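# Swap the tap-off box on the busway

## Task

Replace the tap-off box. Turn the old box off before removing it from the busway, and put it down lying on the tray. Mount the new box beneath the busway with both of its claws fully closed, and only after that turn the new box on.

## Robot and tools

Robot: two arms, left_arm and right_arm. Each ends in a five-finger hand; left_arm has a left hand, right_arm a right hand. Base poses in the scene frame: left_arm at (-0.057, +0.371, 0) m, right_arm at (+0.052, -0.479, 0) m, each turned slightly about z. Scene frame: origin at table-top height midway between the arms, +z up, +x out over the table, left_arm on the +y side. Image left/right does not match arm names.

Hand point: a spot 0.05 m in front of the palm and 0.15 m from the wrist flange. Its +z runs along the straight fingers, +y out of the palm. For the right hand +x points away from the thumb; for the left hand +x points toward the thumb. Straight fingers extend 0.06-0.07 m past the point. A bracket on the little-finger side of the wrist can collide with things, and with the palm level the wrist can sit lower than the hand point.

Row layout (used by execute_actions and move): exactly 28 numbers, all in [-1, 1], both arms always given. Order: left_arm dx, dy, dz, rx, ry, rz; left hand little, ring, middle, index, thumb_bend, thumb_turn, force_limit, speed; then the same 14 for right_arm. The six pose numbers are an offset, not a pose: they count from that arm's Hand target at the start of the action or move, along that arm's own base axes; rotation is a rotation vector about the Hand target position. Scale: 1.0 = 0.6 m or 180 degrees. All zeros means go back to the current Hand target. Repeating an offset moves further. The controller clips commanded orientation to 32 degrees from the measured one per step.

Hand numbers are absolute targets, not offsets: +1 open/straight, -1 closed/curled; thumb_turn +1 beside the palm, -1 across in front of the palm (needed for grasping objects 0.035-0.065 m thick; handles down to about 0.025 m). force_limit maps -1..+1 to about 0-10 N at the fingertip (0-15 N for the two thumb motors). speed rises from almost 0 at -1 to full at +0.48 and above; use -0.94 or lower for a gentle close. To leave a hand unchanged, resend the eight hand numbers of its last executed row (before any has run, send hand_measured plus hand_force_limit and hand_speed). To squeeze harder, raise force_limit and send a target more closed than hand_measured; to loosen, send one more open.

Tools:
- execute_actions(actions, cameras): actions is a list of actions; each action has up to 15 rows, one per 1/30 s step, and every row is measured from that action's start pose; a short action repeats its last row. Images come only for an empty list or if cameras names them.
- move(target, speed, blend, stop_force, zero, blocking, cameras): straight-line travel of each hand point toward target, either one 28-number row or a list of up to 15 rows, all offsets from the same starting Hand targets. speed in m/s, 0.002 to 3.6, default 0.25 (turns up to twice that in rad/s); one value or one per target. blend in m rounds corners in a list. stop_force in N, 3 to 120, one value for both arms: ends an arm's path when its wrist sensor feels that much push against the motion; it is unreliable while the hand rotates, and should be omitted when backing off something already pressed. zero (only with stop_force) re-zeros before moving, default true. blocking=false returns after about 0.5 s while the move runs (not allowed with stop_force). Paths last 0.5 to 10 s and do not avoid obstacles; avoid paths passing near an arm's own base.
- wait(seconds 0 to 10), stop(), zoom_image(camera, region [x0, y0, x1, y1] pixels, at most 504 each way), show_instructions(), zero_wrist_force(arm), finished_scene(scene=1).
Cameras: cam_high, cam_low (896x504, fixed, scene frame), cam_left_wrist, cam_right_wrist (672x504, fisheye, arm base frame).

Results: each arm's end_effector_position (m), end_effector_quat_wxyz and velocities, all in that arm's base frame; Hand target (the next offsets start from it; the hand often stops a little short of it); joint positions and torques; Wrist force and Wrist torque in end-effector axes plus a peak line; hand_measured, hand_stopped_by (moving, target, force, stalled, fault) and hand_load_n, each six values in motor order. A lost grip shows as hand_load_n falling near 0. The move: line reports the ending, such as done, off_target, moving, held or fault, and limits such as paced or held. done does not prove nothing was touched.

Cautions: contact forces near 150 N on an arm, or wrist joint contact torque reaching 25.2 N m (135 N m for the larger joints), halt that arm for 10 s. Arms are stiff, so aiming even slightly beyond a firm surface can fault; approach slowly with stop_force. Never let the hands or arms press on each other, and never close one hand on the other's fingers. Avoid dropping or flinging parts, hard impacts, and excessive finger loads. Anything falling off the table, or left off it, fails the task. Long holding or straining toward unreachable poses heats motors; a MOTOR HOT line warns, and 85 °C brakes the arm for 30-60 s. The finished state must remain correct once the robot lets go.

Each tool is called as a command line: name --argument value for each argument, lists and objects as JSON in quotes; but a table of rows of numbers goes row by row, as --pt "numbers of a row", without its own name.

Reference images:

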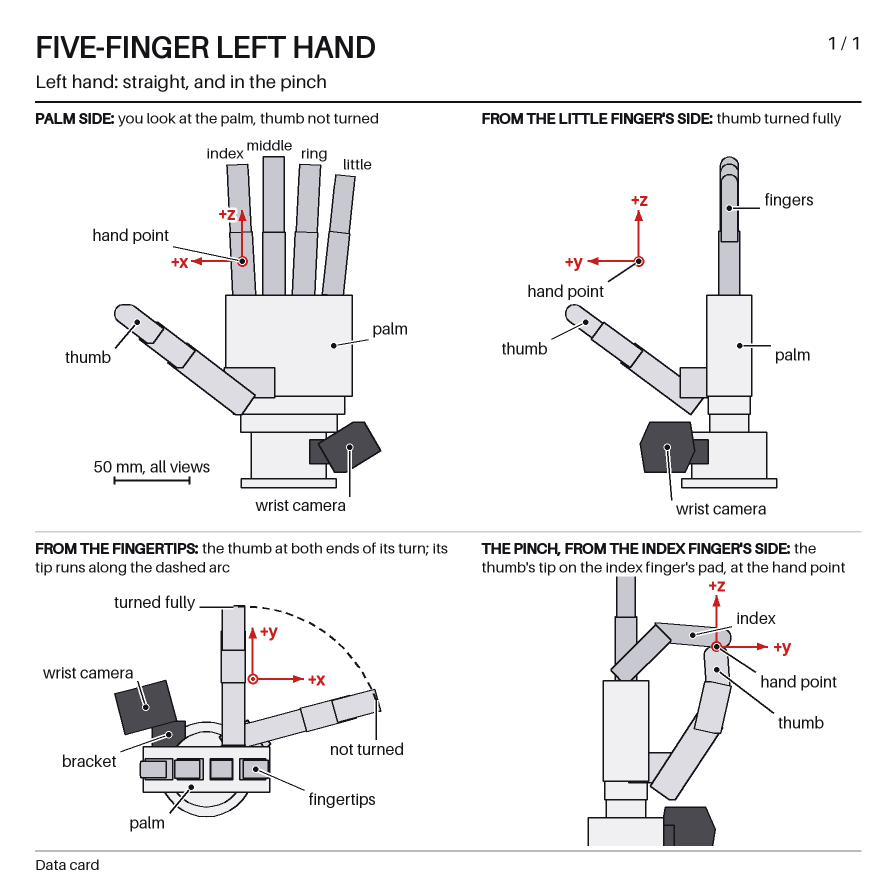

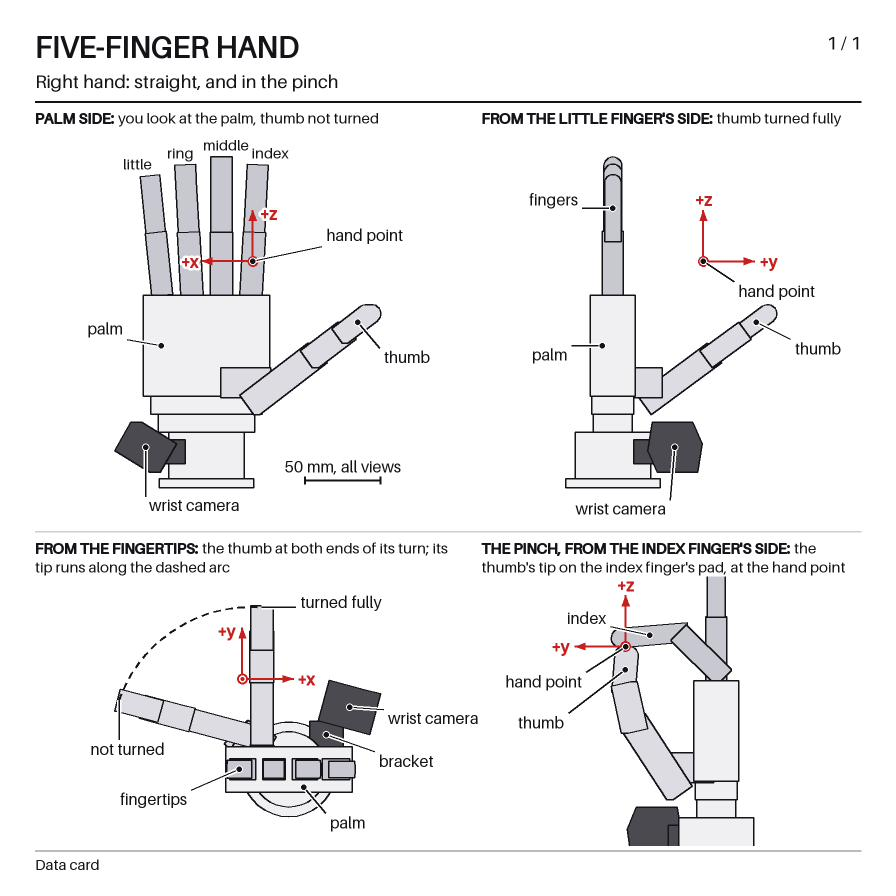

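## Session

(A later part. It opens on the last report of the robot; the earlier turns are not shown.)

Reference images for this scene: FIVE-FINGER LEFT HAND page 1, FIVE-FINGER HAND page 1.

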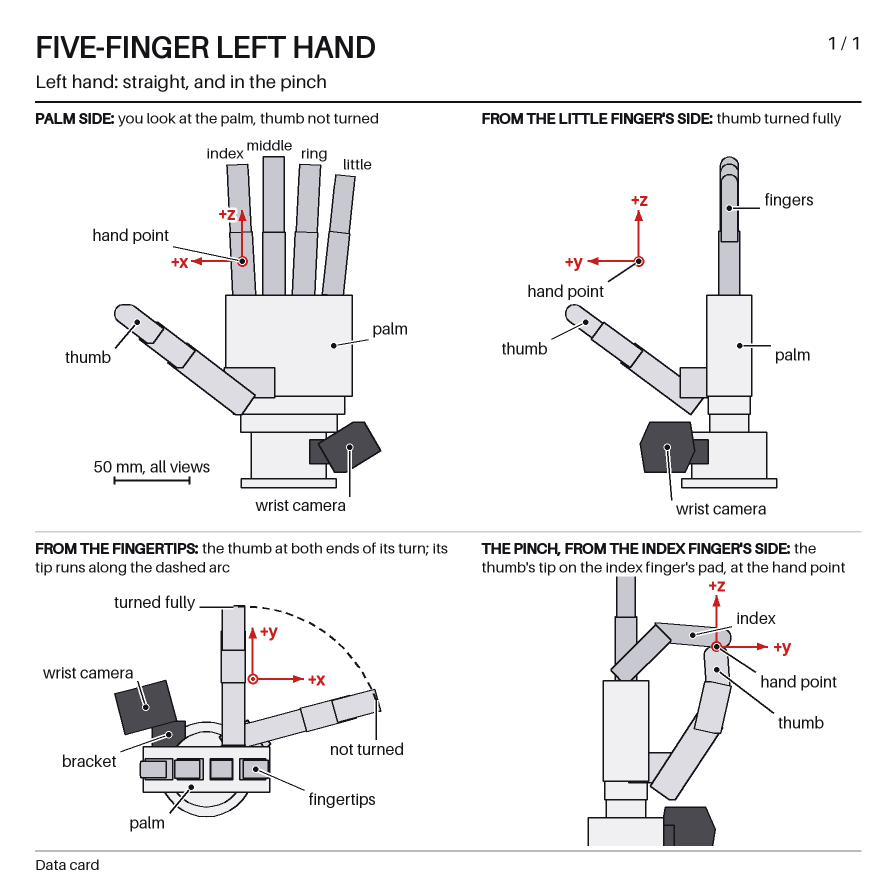

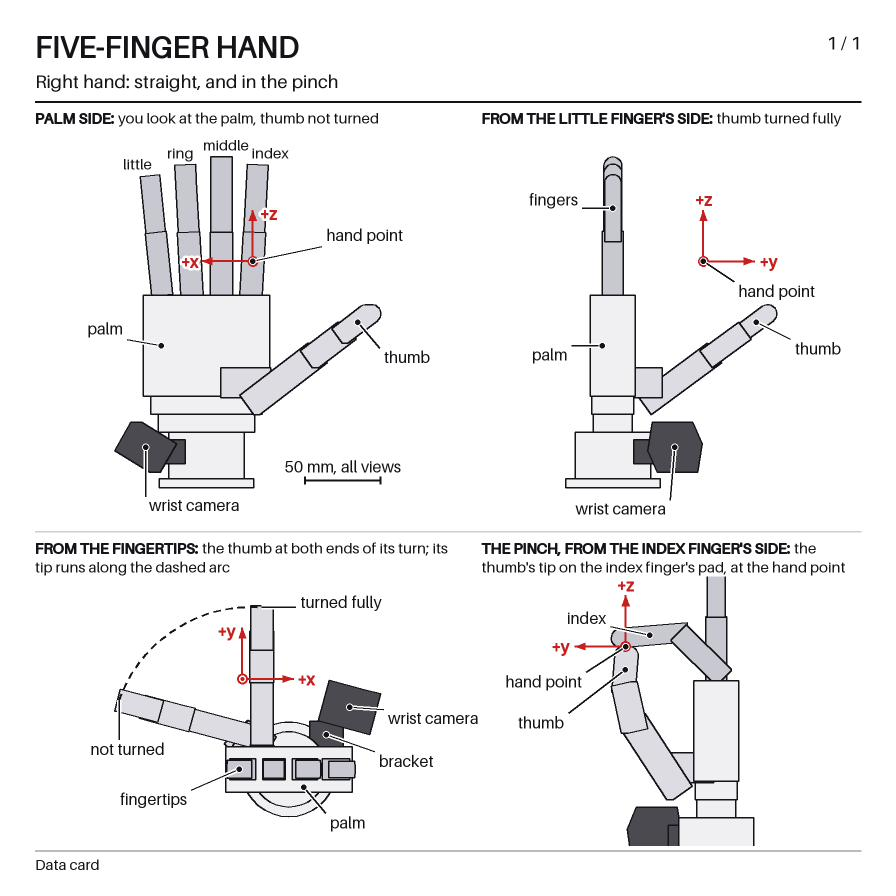

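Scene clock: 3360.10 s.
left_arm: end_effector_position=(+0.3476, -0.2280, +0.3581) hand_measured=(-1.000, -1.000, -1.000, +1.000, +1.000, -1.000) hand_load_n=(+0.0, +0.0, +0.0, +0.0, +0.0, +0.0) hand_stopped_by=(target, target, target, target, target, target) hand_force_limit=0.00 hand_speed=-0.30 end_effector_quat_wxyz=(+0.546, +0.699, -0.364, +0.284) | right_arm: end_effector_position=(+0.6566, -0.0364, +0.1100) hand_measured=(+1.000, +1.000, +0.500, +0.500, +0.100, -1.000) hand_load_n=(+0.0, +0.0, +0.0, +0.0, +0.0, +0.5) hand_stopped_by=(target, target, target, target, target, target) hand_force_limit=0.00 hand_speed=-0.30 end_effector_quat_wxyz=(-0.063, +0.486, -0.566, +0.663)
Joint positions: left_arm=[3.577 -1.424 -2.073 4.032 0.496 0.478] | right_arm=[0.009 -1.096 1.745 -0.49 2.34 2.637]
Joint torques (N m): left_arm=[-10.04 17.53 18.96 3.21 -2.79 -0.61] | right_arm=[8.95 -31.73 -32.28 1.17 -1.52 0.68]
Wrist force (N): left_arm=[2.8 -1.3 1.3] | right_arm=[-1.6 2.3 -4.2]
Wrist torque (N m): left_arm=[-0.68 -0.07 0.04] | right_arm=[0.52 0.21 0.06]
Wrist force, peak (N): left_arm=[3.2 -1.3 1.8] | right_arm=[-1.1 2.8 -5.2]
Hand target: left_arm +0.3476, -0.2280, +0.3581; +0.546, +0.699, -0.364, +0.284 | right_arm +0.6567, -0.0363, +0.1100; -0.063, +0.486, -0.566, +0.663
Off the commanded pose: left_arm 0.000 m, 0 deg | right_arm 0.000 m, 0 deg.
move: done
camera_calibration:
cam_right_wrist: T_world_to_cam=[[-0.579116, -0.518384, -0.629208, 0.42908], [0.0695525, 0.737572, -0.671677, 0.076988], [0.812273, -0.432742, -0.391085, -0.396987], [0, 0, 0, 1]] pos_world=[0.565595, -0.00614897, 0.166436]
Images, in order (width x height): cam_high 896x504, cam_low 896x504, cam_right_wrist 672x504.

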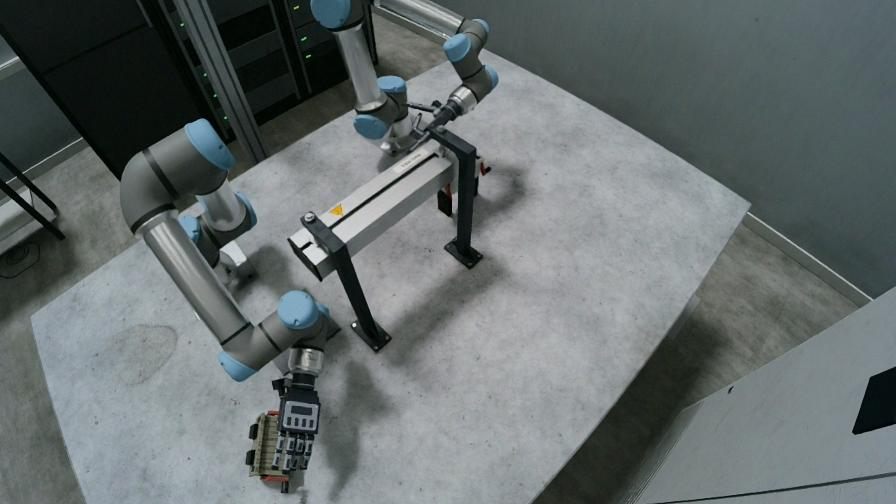

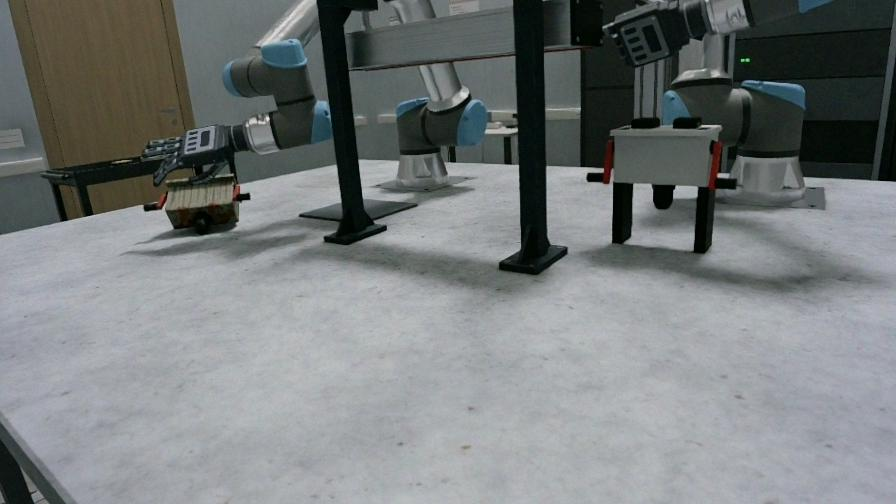

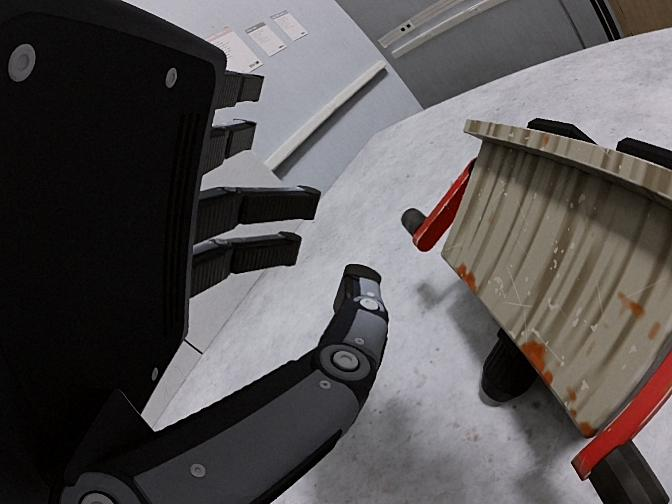

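move --target '[0,0,0,0,0,0,-1,-1,-1,1,1,-1,0,-0.3, -0.0120,-0.0045,-0.0910,0,0,0,1,1,0.5,0.5,0.1,-1,0,-0.3]' --speed 0.08 --cameras '["cam_high","cam_low","cam_right_wrist"]'

zoom_image --camera "cam_right_wrist" --region '[180, 100, 560, 480]'

Scene clock: 3396.63 s.
left_arm: end_effector_position=(+0.3476, -0.2280, +0.3581) hand_measured=(-1.000, -1.000, -1.000, +1.000, +1.000, -1.000) hand_load_n=(+0.0, +0.0, +0.0, +0.0, +0.0, +0.0) hand_stopped_by=(target, target, target, target, target, target) hand_force_limit=0.00 hand_speed=-0.30 end_effector_quat_wxyz=(+0.546, +0.699, -0.364, +0.284) | right_arm: end_effector_position=(+0.6494, -0.0390, +0.0554) hand_measured=(+1.000, +1.000, +0.500, +0.500, +0.100, -1.000) hand_load_n=(+0.0, +0.0, -0.5, +0.0, +0.0, +0.5) hand_stopped_by=(target, target, target, target, target, target) hand_force_limit=0.00 hand_speed=-0.30 end_effector_quat_wxyz=(-0.063, +0.487, -0.566, +0.663)
Joint positions: left_arm=[3.577 -1.424 -2.073 4.032 0.496 0.478] | right_arm=[0.004 -1.024 1.808 -0.625 2.334 2.636]
Joint torques (N m): left_arm=[-9.77 17.27 18.91 3.23 -2.75 -0.55] | right_arm=[0.87 -39.52 -31.65 0.19 0.31 -1.1]
Wrist force (N): left_arm=[2.8 -1.5 1.4] | right_arm=[-1.6 2.4 -4.0]
Wrist torque (N m): left_arm=[-0.72 -0.05 0.05] | right_arm=[0.53 0.20 0.07]
Wrist force, peak (N): left_arm=[3.2 -1.0 2.0] | right_arm=[-1.8 3.1 -3.9]
Hand target: left_arm +0.3476, -0.2280, +0.3581; +0.546, +0.699, -0.364, +0.284 | right_arm +0.6495, -0.0390, +0.0554; -0.063, +0.486, -0.566, +0.663
Off the commanded pose: left_arm 0.000 m, 0 deg | right_arm 0.000 m, 0 deg.
move: done
camera_calibration:
cam_right_wrist: T_world_to_cam=[[-0.579189, -0.51839, -0.629135, 0.389189], [0.0692349, 0.737693, -0.671577, 0.0429724], [0.812248, -0.432528, -0.391373, -0.413613], [0, 0, 0, 1]] pos_world=[0.558395, -0.00884808, 0.111835]
Images, in order (width x height): cam_high 896x504, cam_low 896x504, cam_right_wrist 672x504.

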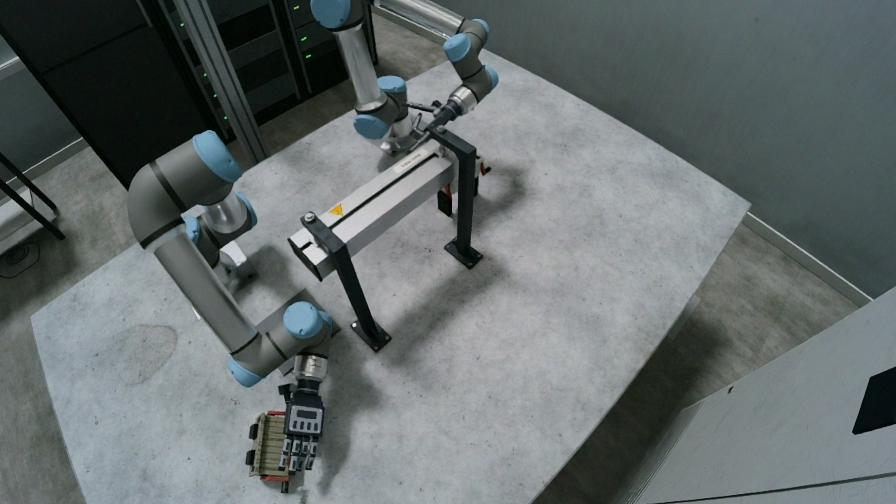

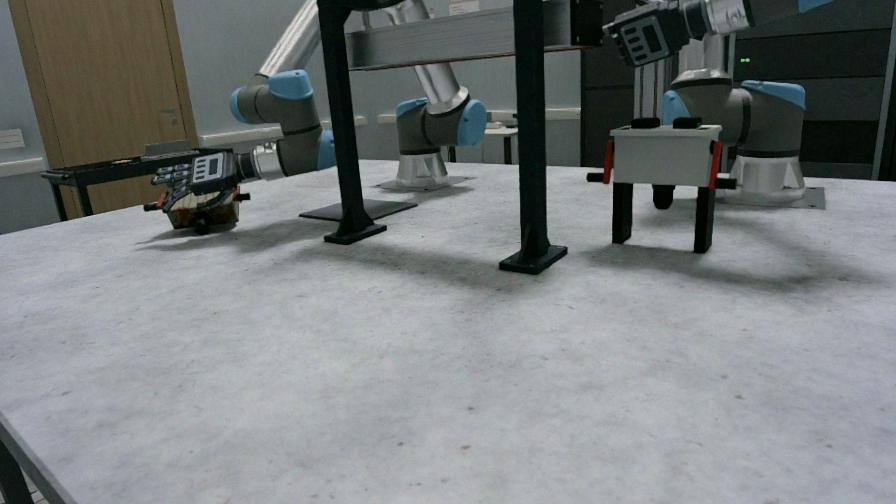

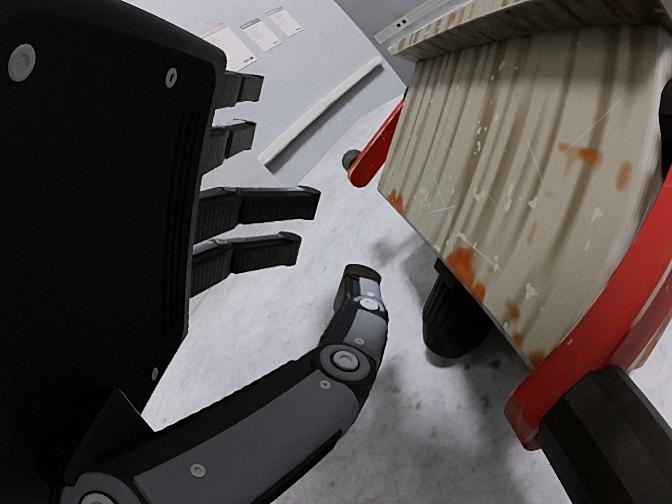

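Scaled by 1.326 from the camera's 672x504 image, which has a finer 960x720 frame.

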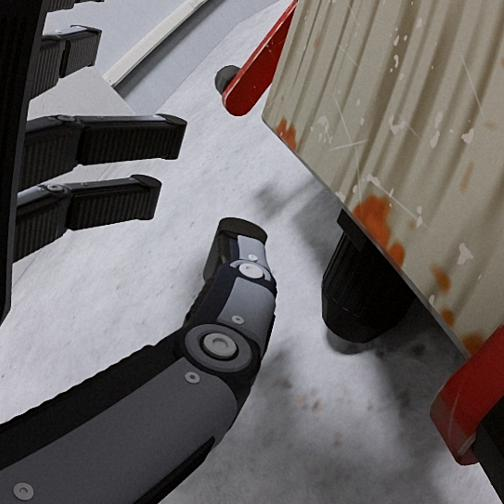

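move --target '[0,0,0,0,0,0,-1,-1,-1,1,1,-1,0,-0.3, -0.0310,-0.0193,-0.0540,0,0,0,1,1,0.5,0.5,0.1,-1,0,-0.3]' --speed 0.04 --stop_force 6 --cameras '["cam_low","cam_right_wrist"]'

zoom_image --camera "cam_right_wrist" --region '[180, 100, 560, 480]'

Scene clock: 3430.43 s.
left_arm: end_effector_position=(+0.3476, -0.2280, +0.3581) hand_measured=(-1.000, -1.000, -1.000, +1.000, +1.000, -1.000) hand_load_n=(+0.0, +0.0, +0.0, +0.0, +0.0, -0.5) hand_stopped_by=(target, target, target, target, target, target) hand_force_limit=0.00 hand_speed=-0.30 end_effector_quat_wxyz=(+0.546, +0.699, -0.364, +0.284) | right_arm: end_effector_position=(+0.6322, -0.0498, +0.0253) hand_measured=(+1.000, +1.000, +0.500, +0.500, +0.100, -1.000) hand_load_n=(+0.0, +0.0, +0.0, +0.0, +0.0, +0.0) hand_stopped_by=(target, target, target, target, target, target) hand_force_limit=0.00 hand_speed=-0.30 end_effector_quat_wxyz=(-0.063, +0.486, -0.566, +0.663)
Joint positions: left_arm=[3.577 -1.424 -2.073 4.032 0.496 0.478] | right_arm=[-0.019 -1.004 1.884 -0.725 2.312 2.631]
Joint torques (N m): left_arm=[-10.28 17.52 18.49 3.15 -2.91 -0.78] | right_arm=[9.02 -44.06 -1.51 -3.01 -0.19 1.8]
Wrist force (N): left_arm=[3.0 -1.4 1.5] | right_arm=[-1.4 2.3 -4.2]
Wrist torque (N m): left_arm=[-0.70 -0.09 0.06] | right_arm=[0.51 0.20 0.05]
Wrist force, peak (N): left_arm=[3.1 -1.6 1.8] | right_arm=[1.7 -7.6 -7.8]
Hand target: left_arm +0.3476, -0.2280, +0.3581; +0.546, +0.699, -0.364, +0.284 | right_arm +0.6322, -0.0498, +0.0253; -0.063, +0.486, -0.566, +0.663 (not the last commanded pose)
Off the commanded pose: left_arm 0.000 m, 0 deg | right_arm 0.003 m, 0 deg.
move: contact (right_arm)
camera_calibration:
cam_right_wrist: T_world_to_cam=[[-0.57907, -0.518271, -0.629344, 0.354761], [0.0694818, 0.737757, -0.671481, 0.0317691], [0.812312, -0.432563, -0.391202, -0.416061], [0, 0, 0, 1]] pos_world=[0.541195, -0.019548, 0.081835]
Images, in order (width x height): cam_low 896x504, cam_right_wrist 672x504.

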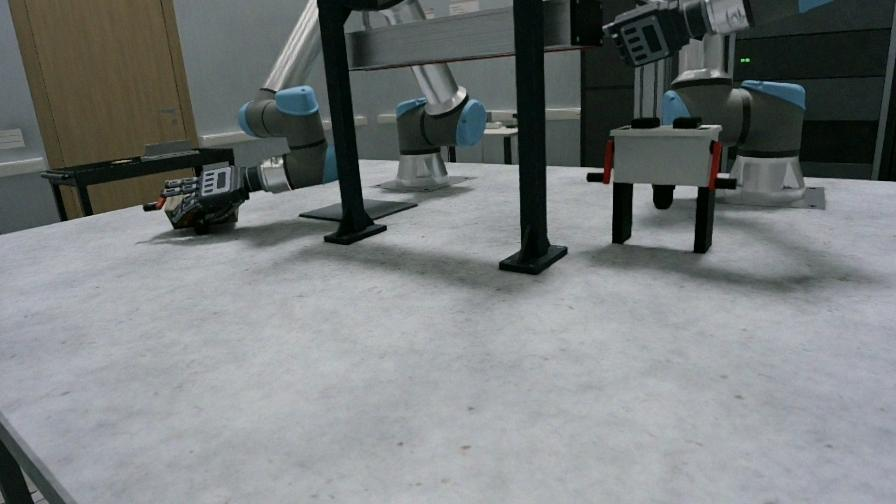

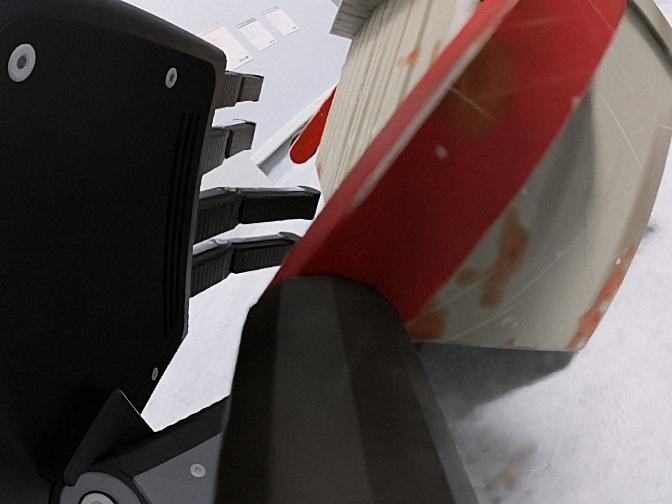

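Scaled by 1.326 from the camera's 672x504 image, which has a finer 960x720 frame.

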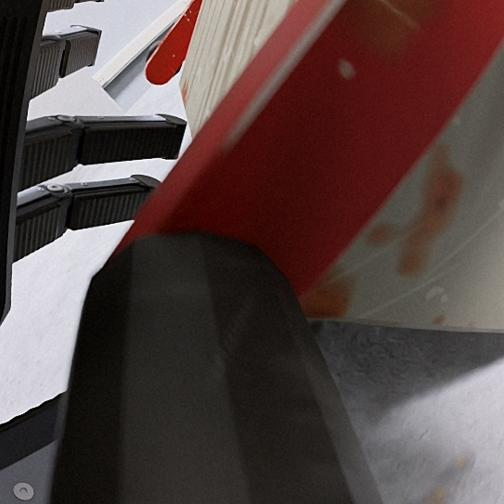

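move --target '[0,0,0,0,0,0,-1,-1,-1,1,1,-1,0,-0.3, 0.0193,0.0272,0.0517,0,0,0,1,1,0.5,0.5,0.1,-1,0,-0.3]' --speed 0.05 --cameras '["cam_low","cam_right_wrist"]'

zoom_image --camera "cam_right_wrist" --region '[180, 100, 560, 480]'

Scene clock: 3520.30 s.
left_arm: end_effector_position=(+0.3476, -0.2280, +0.3581) hand_measured=(-1.000, -1.000, -1.000, +1.000, +1.000, -1.000) hand_load_n=(+0.0, +0.0, +0.0, +0.0, +0.0, -0.5) hand_stopped_by=(target, target, target, target, target, target) hand_force_limit=0.00 hand_speed=-0.30 end_effector_quat_wxyz=(+0.546, +0.699, -0.364, +0.284) | right_arm: end_effector_position=(+0.6439, -0.0334, +0.0565) hand_measured=(+1.000, +1.000, +0.500, +0.500, +0.100, -1.000) hand_load_n=(+0.0, +0.0, +0.0, +0.0, +0.0, +0.0) hand_stopped_by=(target, target, target, target, target, target) hand_force_limit=0.00 hand_speed=-0.30 end_effector_quat_wxyz=(-0.063, +0.486, -0.566, +0.663)
Joint positions: left_arm=[3.577 -1.424 -2.073 4.032 0.496 0.478] | right_arm=[0.015 -1.033 1.819 -0.626 2.346 2.639]
Joint torques (N m): left_arm=[-10.04 17.86 18.98 3.29 -2.88 -0.59] | right_arm=[-8.72 -31.75 -2.43 -2.92 -1.53 0.52]
Wrist force (N): left_arm=[3.1 -1.1 1.6] | right_arm=[-1.3 2.5 -4.1]
Wrist torque (N m): left_arm=[-0.66 -0.10 0.05] | right_arm=[0.53 0.16 -0.02]
Wrist force, peak (N): left_arm=[3.1 -1.5 2.1] | right_arm=[-1.7 2.9 -4.2]
Hand target: left_arm +0.3476, -0.2280, +0.3581; +0.546, +0.699, -0.364, +0.284 | right_arm +0.6438, -0.0334, +0.0563; -0.063, +0.486, -0.566, +0.663
Off the commanded pose: left_arm 0.000 m, 0 deg | right_arm 0.000 m, 0 deg.
move: done
camera_calibration:
cam_right_wrist: T_world_to_cam=[[-0.578865, -0.518296, -0.629511, 0.389457], [0.0696421, 0.737761, -0.67146, 0.0396563], [0.812444, -0.432526, -0.390969, -0.406323], [0, 0, 0, 1]] pos_world=[0.552796, -0.00314789, 0.112936]
Images, in order (width x height): cam_low 896x504, cam_right_wrist 672x504.

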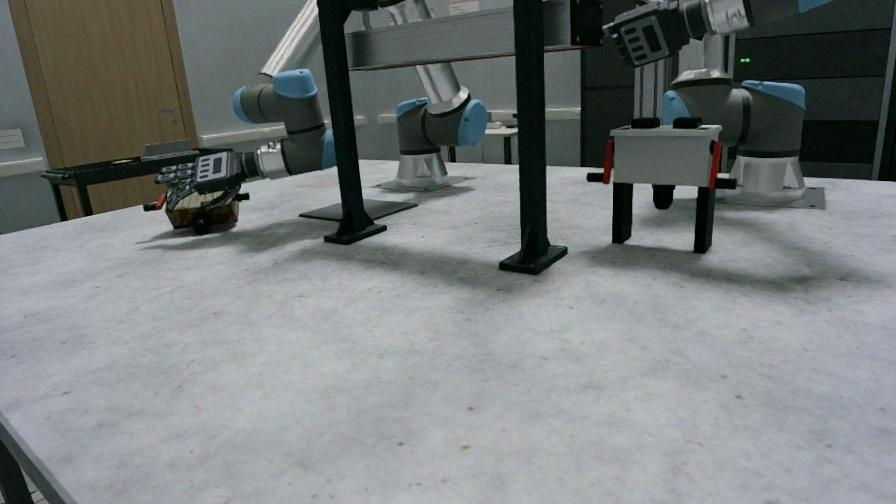

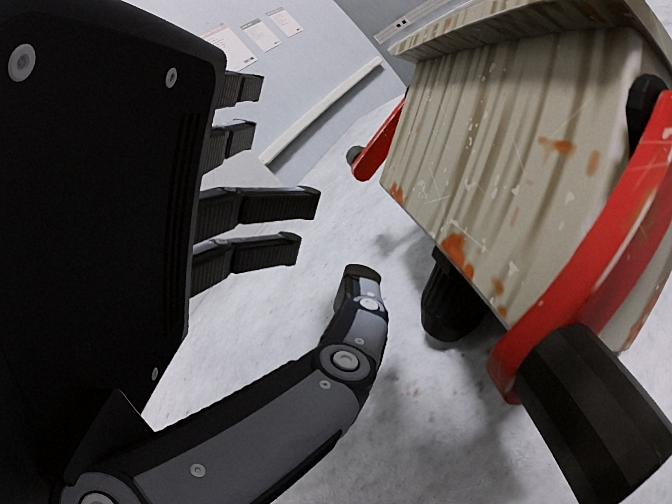

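Scaled by 1.326 from the camera's 672x504 image, which has a finer 960x720 frame.

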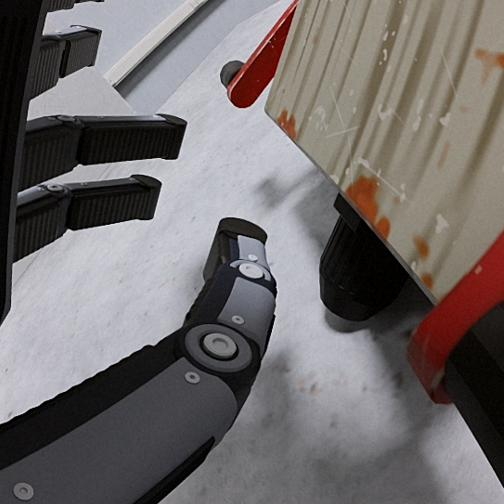

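move --target '[0,0,0,0,0,0,-1,-1,-1,1,1,-1,0,-0.3, -0.0470,-0.0353,-0.0812,0,0,0,1,1,0.5,0.5,0.1,-1,0,-0.3]' --speed 0.03 --stop_force 5 --cameras '["cam_low","cam_right_wrist"]'

zoom_image --camera "cam_low" --region '[130, 140, 270, 245]'

Scene clock: 3532.50 s.
left_arm: end_effector_position=(+0.3476, -0.2280, +0.3581) hand_measured=(-1.000, -1.000, -1.000, +1.000, +1.000, -1.000) hand_load_n=(+0.0, +0.0, +0.0, +0.0, +0.0, +0.0) hand_stopped_by=(target, target, target, target, target, target) hand_force_limit=0.00 hand_speed=-0.30 end_effector_quat_wxyz=(+0.546, +0.699, -0.364, +0.284) | right_arm: end_effector_position=(+0.6156, -0.0546, +0.0076) hand_measured=(+1.000, +1.000, +0.500, +0.500, +0.100, -1.000) hand_load_n=(+0.0, +0.0, +0.0, +0.0, +0.0, +0.0) hand_stopped_by=(target, target, target, target, target, target) hand_force_limit=0.00 hand_speed=-0.30 end_effector_quat_wxyz=(-0.063, +0.487, -0.566, +0.663)
Joint positions: left_arm=[3.577 -1.424 -2.073 4.032 0.496 0.478] | right_arm=[-0.031 -0.997 1.943 -0.793 2.3 2.629]
Joint torques (N m): left_arm=[-9.98 17.99 18.1 3.27 -2.86 -0.64] | right_arm=[8.98 -45.89 -29 1.72 2.28 1.36]
Wrist force (N): left_arm=[2.9 -1.7 1.5] | right_arm=[-1.3 2.3 -4.2]
Wrist torque (N m): left_arm=[-0.76 -0.05 0.06] | right_arm=[0.51 0.18 0.06]
Wrist force, peak (N): left_arm=[3.3 -1.3 1.6] | right_arm=[-1.5 2.4 -4.4]
Hand target: left_arm +0.3476, -0.2280, +0.3581; +0.546, +0.699, -0.364, +0.284 | right_arm +0.6156, -0.0546, +0.0076; -0.063, +0.486, -0.566, +0.663
Off the commanded pose: left_arm 0.000 m, 0 deg | right_arm 0.000 m, 0 deg.
move: done
camera_calibration:
cam_right_wrist: T_world_to_cam=[[-0.57913, -0.518332, -0.629238, 0.331434], [0.069357, 0.737724, -0.671531, 0.024727], [0.81228, -0.432545, -0.391288, -0.411516], [0, 0, 0, 1]] pos_world=[0.524495, -0.024448, 0.0641349]
Images, in order (width x height): cam_low 896x504, cam_right_wrist 672x504.

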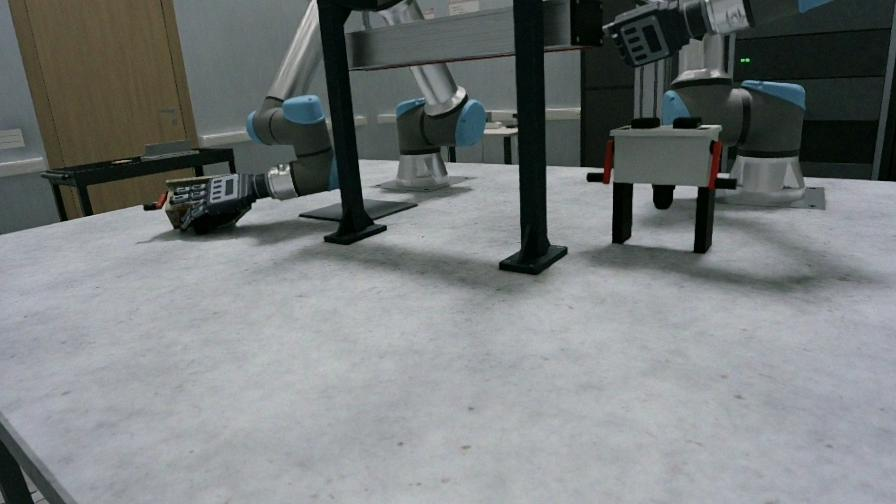

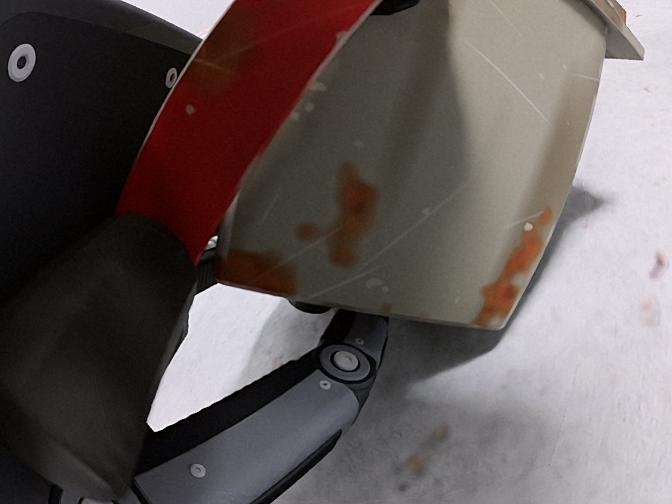

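Scaled by 3.600 from the camera's 896x504 image, which has a finer 1280x720 frame.

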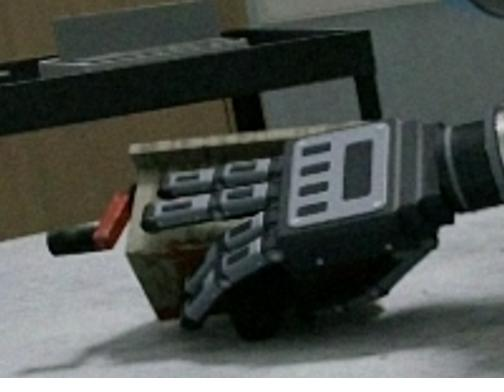

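move --target '[0,0,0,0,0,0,-1,-1,-1,1,1,-1,0,-0.3, 0,0,0,0,0,0,1,1,-0.1,-0.1,0.0,-1,0.3,-0.85]' --speed 0.03 --cameras '["cam_low","cam_right_wrist"]'

zoom_image --camera "cam_low" --region '[130, 140, 270, 245]'

Scene clock: 3541.47 s.
left_arm: end_effector_position=(+0.3476, -0.2280, +0.3581) hand_measured=(-1.000, -1.000, -1.000, +1.000, +1.000, -1.000) hand_load_n=(+0.0, +0.0, +0.0, +0.0, +0.0, +0.0) hand_stopped_by=(target, target, target, target, target, target) hand_force_limit=0.00 hand_speed=-0.30 end_effector_quat_wxyz=(+0.546, +0.699, -0.364, +0.284) | right_arm: end_effector_position=(+0.6156, -0.0546, +0.0077) hand_measured=(+1.000, +1.000, +0.268, +0.226, +0.002, -1.000) hand_load_n=(+0.0, -0.5, +8.5, +10.0, +3.0, -0.5) hand_stopped_by=(target, target, force, force, target, target) hand_force_limit=0.30 hand_speed=-0.85 end_effector_quat_wxyz=(-0.063, +0.486, -0.566, +0.663)
Joint positions: left_arm=[3.577 -1.424 -2.073 4.032 0.496 0.478] | right_arm=[-0.031 -0.997 1.943 -0.793 2.3 2.629]
Joint torques (N m): left_arm=[-9.56 18.09 18.53 3.23 -2.9 -0.59] | right_arm=[7.69 -34.15 -17.57 1.25 2.07 1.51]
Wrist force (N): left_arm=[2.5 -1.4 1.9] | right_arm=[2.6 -7.4 -4.1]
Wrist torque (N m): left_arm=[-0.73 0.01 0.02] | right_arm=[0.53 0.26 -0.03]
Wrist force, peak (N): left_arm=[3.2 -1.5 1.6] | right_arm=[2.6 -7.4 -4.1]
Hand target: left_arm +0.3476, -0.2280, +0.3581; +0.546, +0.699, -0.364, +0.284 | right_arm +0.6156, -0.0546, +0.0076; -0.063, +0.486, -0.566, +0.663
Off the commanded pose: left_arm 0.000 m, 0 deg | right_arm 0.000 m, 0 deg.
move: done
camera_calibration:
cam_right_wrist: T_world_to_cam=[[-0.579023, -0.518296, -0.629366, 0.331446], [0.0694756, 0.73776, -0.671479, 0.0246554], [0.812346, -0.432527, -0.391171, -0.41164], [0, 0, 0, 1]] pos_world=[0.524595, -0.0244479, 0.0641351]
Images, in order (width x height): cam_low 896x504, cam_right_wrist 672x504.

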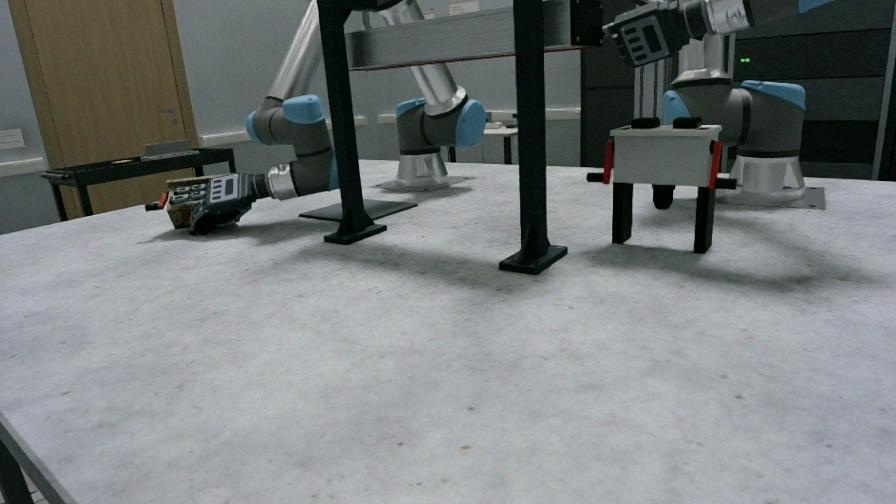

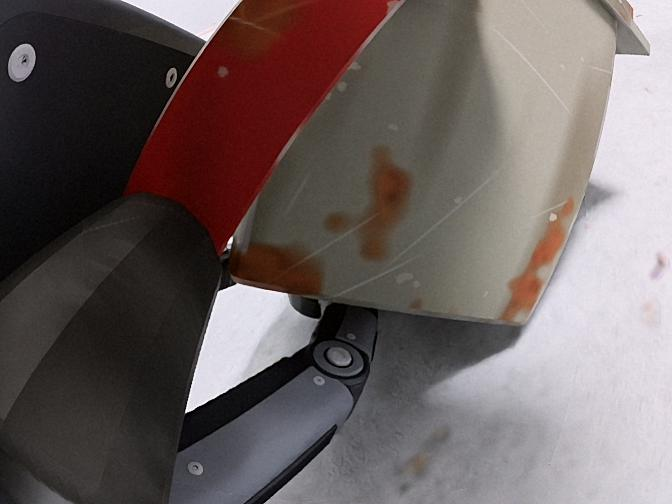

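Scaled by 3.600 from the camera's 896x504 image, which has a finer 1280x720 frame.

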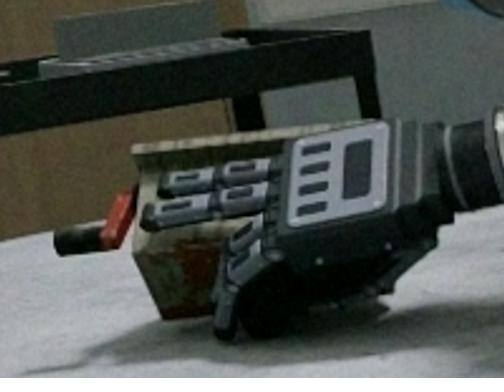

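move --target '[0,0,0,0,0,0,-1,-1,-1,1,1,-1,0,-0.3, 0,0,0.004,0,0,0,1,1,-0.1,-0.1,-0.2,-1,0.5,-0.85]' --speed 0.03 --cameras '["cam_low","cam_right_wrist"]'

zoom_image --camera "cam_low" --region '[130, 140, 270, 245]'

Scene clock: 3556.17 s.
left_arm: end_effector_position=(+0.3476, -0.2280, +0.3581) hand_measured=(-1.000, -1.000, -1.000, +1.000, +1.000, -1.000) hand_load_n=(+0.0, +0.0, +0.0, +0.0, +0.0, -0.5) hand_stopped_by=(target, target, target, target, target, target) hand_force_limit=0.00 hand_speed=-0.30 end_effector_quat_wxyz=(+0.546, +0.699, -0.364, +0.284) | right_arm: end_effector_position=(+0.6155, -0.0546, +0.0100) hand_measured=(+1.000, +1.000, +0.268, +0.226, -0.018, -1.000) hand_load_n=(+0.0, +0.0, +5.5, +10.5, +13.5, +2.0) hand_stopped_by=(target, target, force, force, force, target) hand_force_limit=0.50 hand_speed=-0.85 end_effector_quat_wxyz=(-0.063, +0.487, -0.566, +0.663)
Joint positions: left_arm=[3.577 -1.424 -2.073 4.032 0.496 0.478] | right_arm=[-0.031 -1.002 1.943 -0.787 2.3 2.629]
Joint torques (N m): left_arm=[-10.26 17.82 18.69 3.26 -2.8 -0.53] | right_arm=[-5.42 -38.34 -29.73 -0.18 1.05 1.37]
Wrist force (N): left_arm=[2.9 -1.6 1.9] | right_arm=[-2.3 4.8 -3.6]
Wrist torque (N m): left_arm=[-0.76 -0.05 0.06] | right_arm=[0.52 0.14 0.18]
Wrist force, peak (N): left_arm=[3.0 -1.7 1.9] | right_arm=[2.7 -8.0 -4.1]
Hand target: left_arm +0.3476, -0.2280, +0.3581; +0.546, +0.699, -0.364, +0.284 | right_arm +0.6156, -0.0546, +0.0100; -0.063, +0.486, -0.566, +0.663
Off the commanded pose: left_arm 0.000 m, 0 deg | right_arm 0.000 m, 0 deg.
move: done
camera_calibration:
cam_right_wrist: T_world_to_cam=[[-0.579129, -0.518329, -0.629241, 0.332945], [0.0693597, 0.737726, -0.671528, 0.0263371], [0.81228, -0.432545, -0.391288, -0.410577], [0, 0, 0, 1]] pos_world=[0.524495, -0.024448, 0.0665349]
Images, in order (width x height): cam_low 896x504, cam_right_wrist 672x504.

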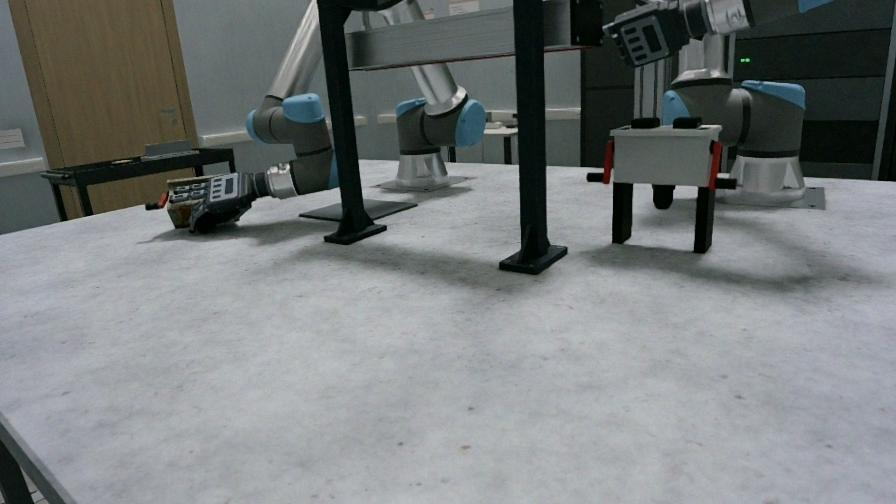

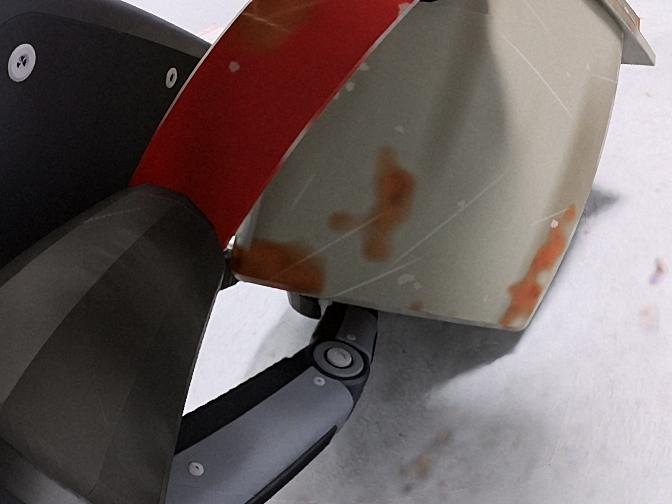

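Scaled by 3.600 from the camera's 896x504 image, which has a finer 1280x720 frame.

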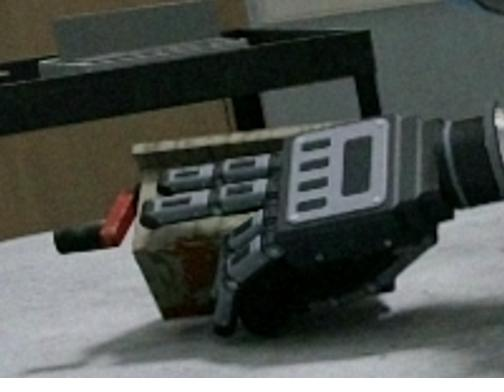

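move --target '[0,0,0,0,0,0,-1,-1,-1,1,1,-1,0,-0.3, -0.0094,-0.0115,0.0470,0.0861,-0.0703,0,1,1,-0.1,-0.1,-0.2,-1,0.5,-0.85]' --speed 0.06 --cameras '["cam_low","cam_high","cam_right_wrist"]'

zoom_image --camera "cam_low" --region '[130, 130, 270, 245]'

Scene clock: 3636.33 s.
left_arm: end_effector_position=(+0.3476, -0.2280, +0.3581) hand_measured=(-1.000, -1.000, -1.000, +1.000, +1.000, -1.000) hand_load_n=(+0.0, +0.0, +0.0, +0.0, +0.0, -0.5) hand_stopped_by=(target, target, target, target, target, target) hand_force_limit=0.00 hand_speed=-0.30 end_effector_quat_wxyz=(+0.546, +0.699, -0.364, +0.284) | right_arm: end_effector_position=(+0.6098, -0.0616, +0.0381) hand_measured=(+1.000, +1.000, +0.268, +0.226, -0.018, -1.000) hand_load_n=(+0.0, +0.0, +4.0, +11.5, +12.0, +1.5) hand_stopped_by=(target, target, force, force, force, target) hand_force_limit=0.50 hand_speed=-0.85 end_effector_quat_wxyz=(+0.189, -0.398, +0.640, -0.630)
Joint positions: left_arm=[3.577 -1.424 -2.073 4.032 0.496 0.478] | right_arm=[-0.114 -1.122 2.032 -0.745 2.173 2.971]
Joint torques (N m): left_arm=[-9.81 17.53 18.33 3.2 -2.82 -0.66] | right_arm=[7.06 -26.68 -27.83 -0.09 2.55 -1.78]
Wrist force (N): left_arm=[2.7 -1.4 1.8] | right_arm=[-1.6 2.8 -4.1]
Wrist torque (N m): left_arm=[-0.72 -0.02 0.04] | right_arm=[0.54 0.11 0.17]
Wrist force, peak (N): left_arm=[3.1 -1.6 2.0] | right_arm=[-3.0 4.6 -4.0]
Hand target: left_arm +0.3476, -0.2280, +0.3581; +0.546, +0.699, -0.364, +0.284 | right_arm +0.6099, -0.0615, +0.0382; +0.189, -0.398, +0.640, -0.630
Off the commanded pose: left_arm 0.000 m, 0 deg | right_arm 0.000 m, 0 deg.
move: done
camera_calibration:
cam_right_wrist: T_world_to_cam=[[-0.413896, -0.315584, -0.853872, 0.263987], [0.191099, 0.886964, -0.420446, -0.0239269], [0.89004, -0.337195, -0.306803, -0.442609], [0, 0, 0, 1]] pos_world=[0.507775, -0.0447134, 0.079557]
Images, in order (width x height): cam_high 896x504, cam_low 896x504, cam_right_wrist 672x504.

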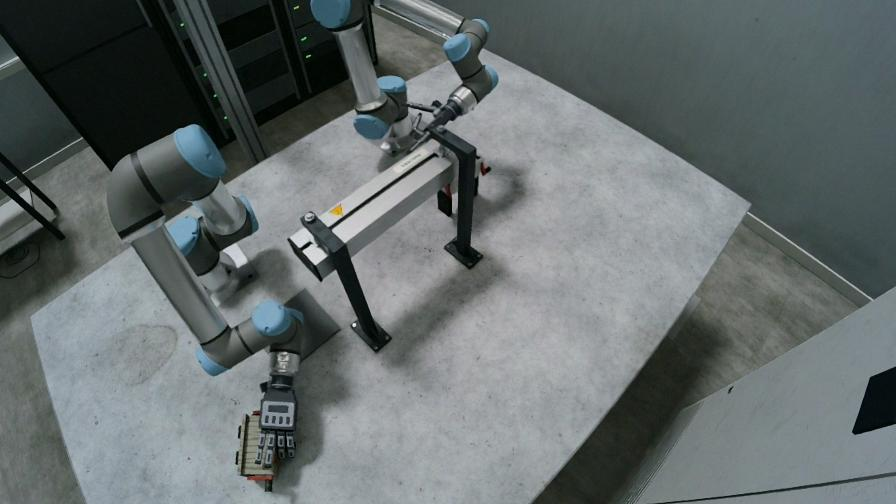

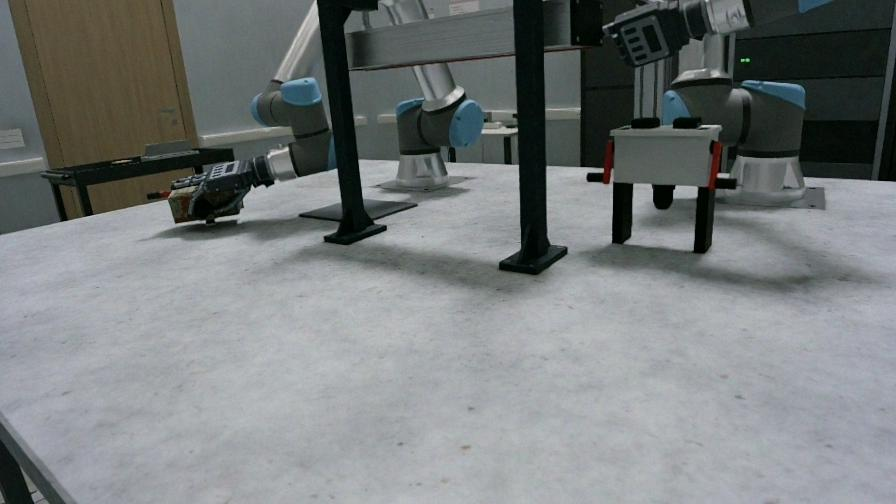

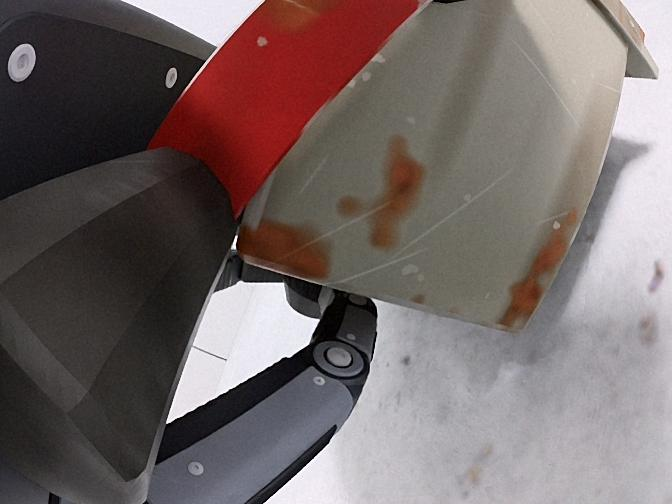

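Scaled by 3.600 from the camera's 896x504 image, which has a finer 1280x720 frame.

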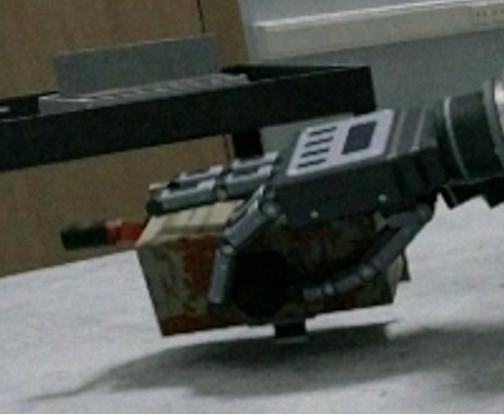

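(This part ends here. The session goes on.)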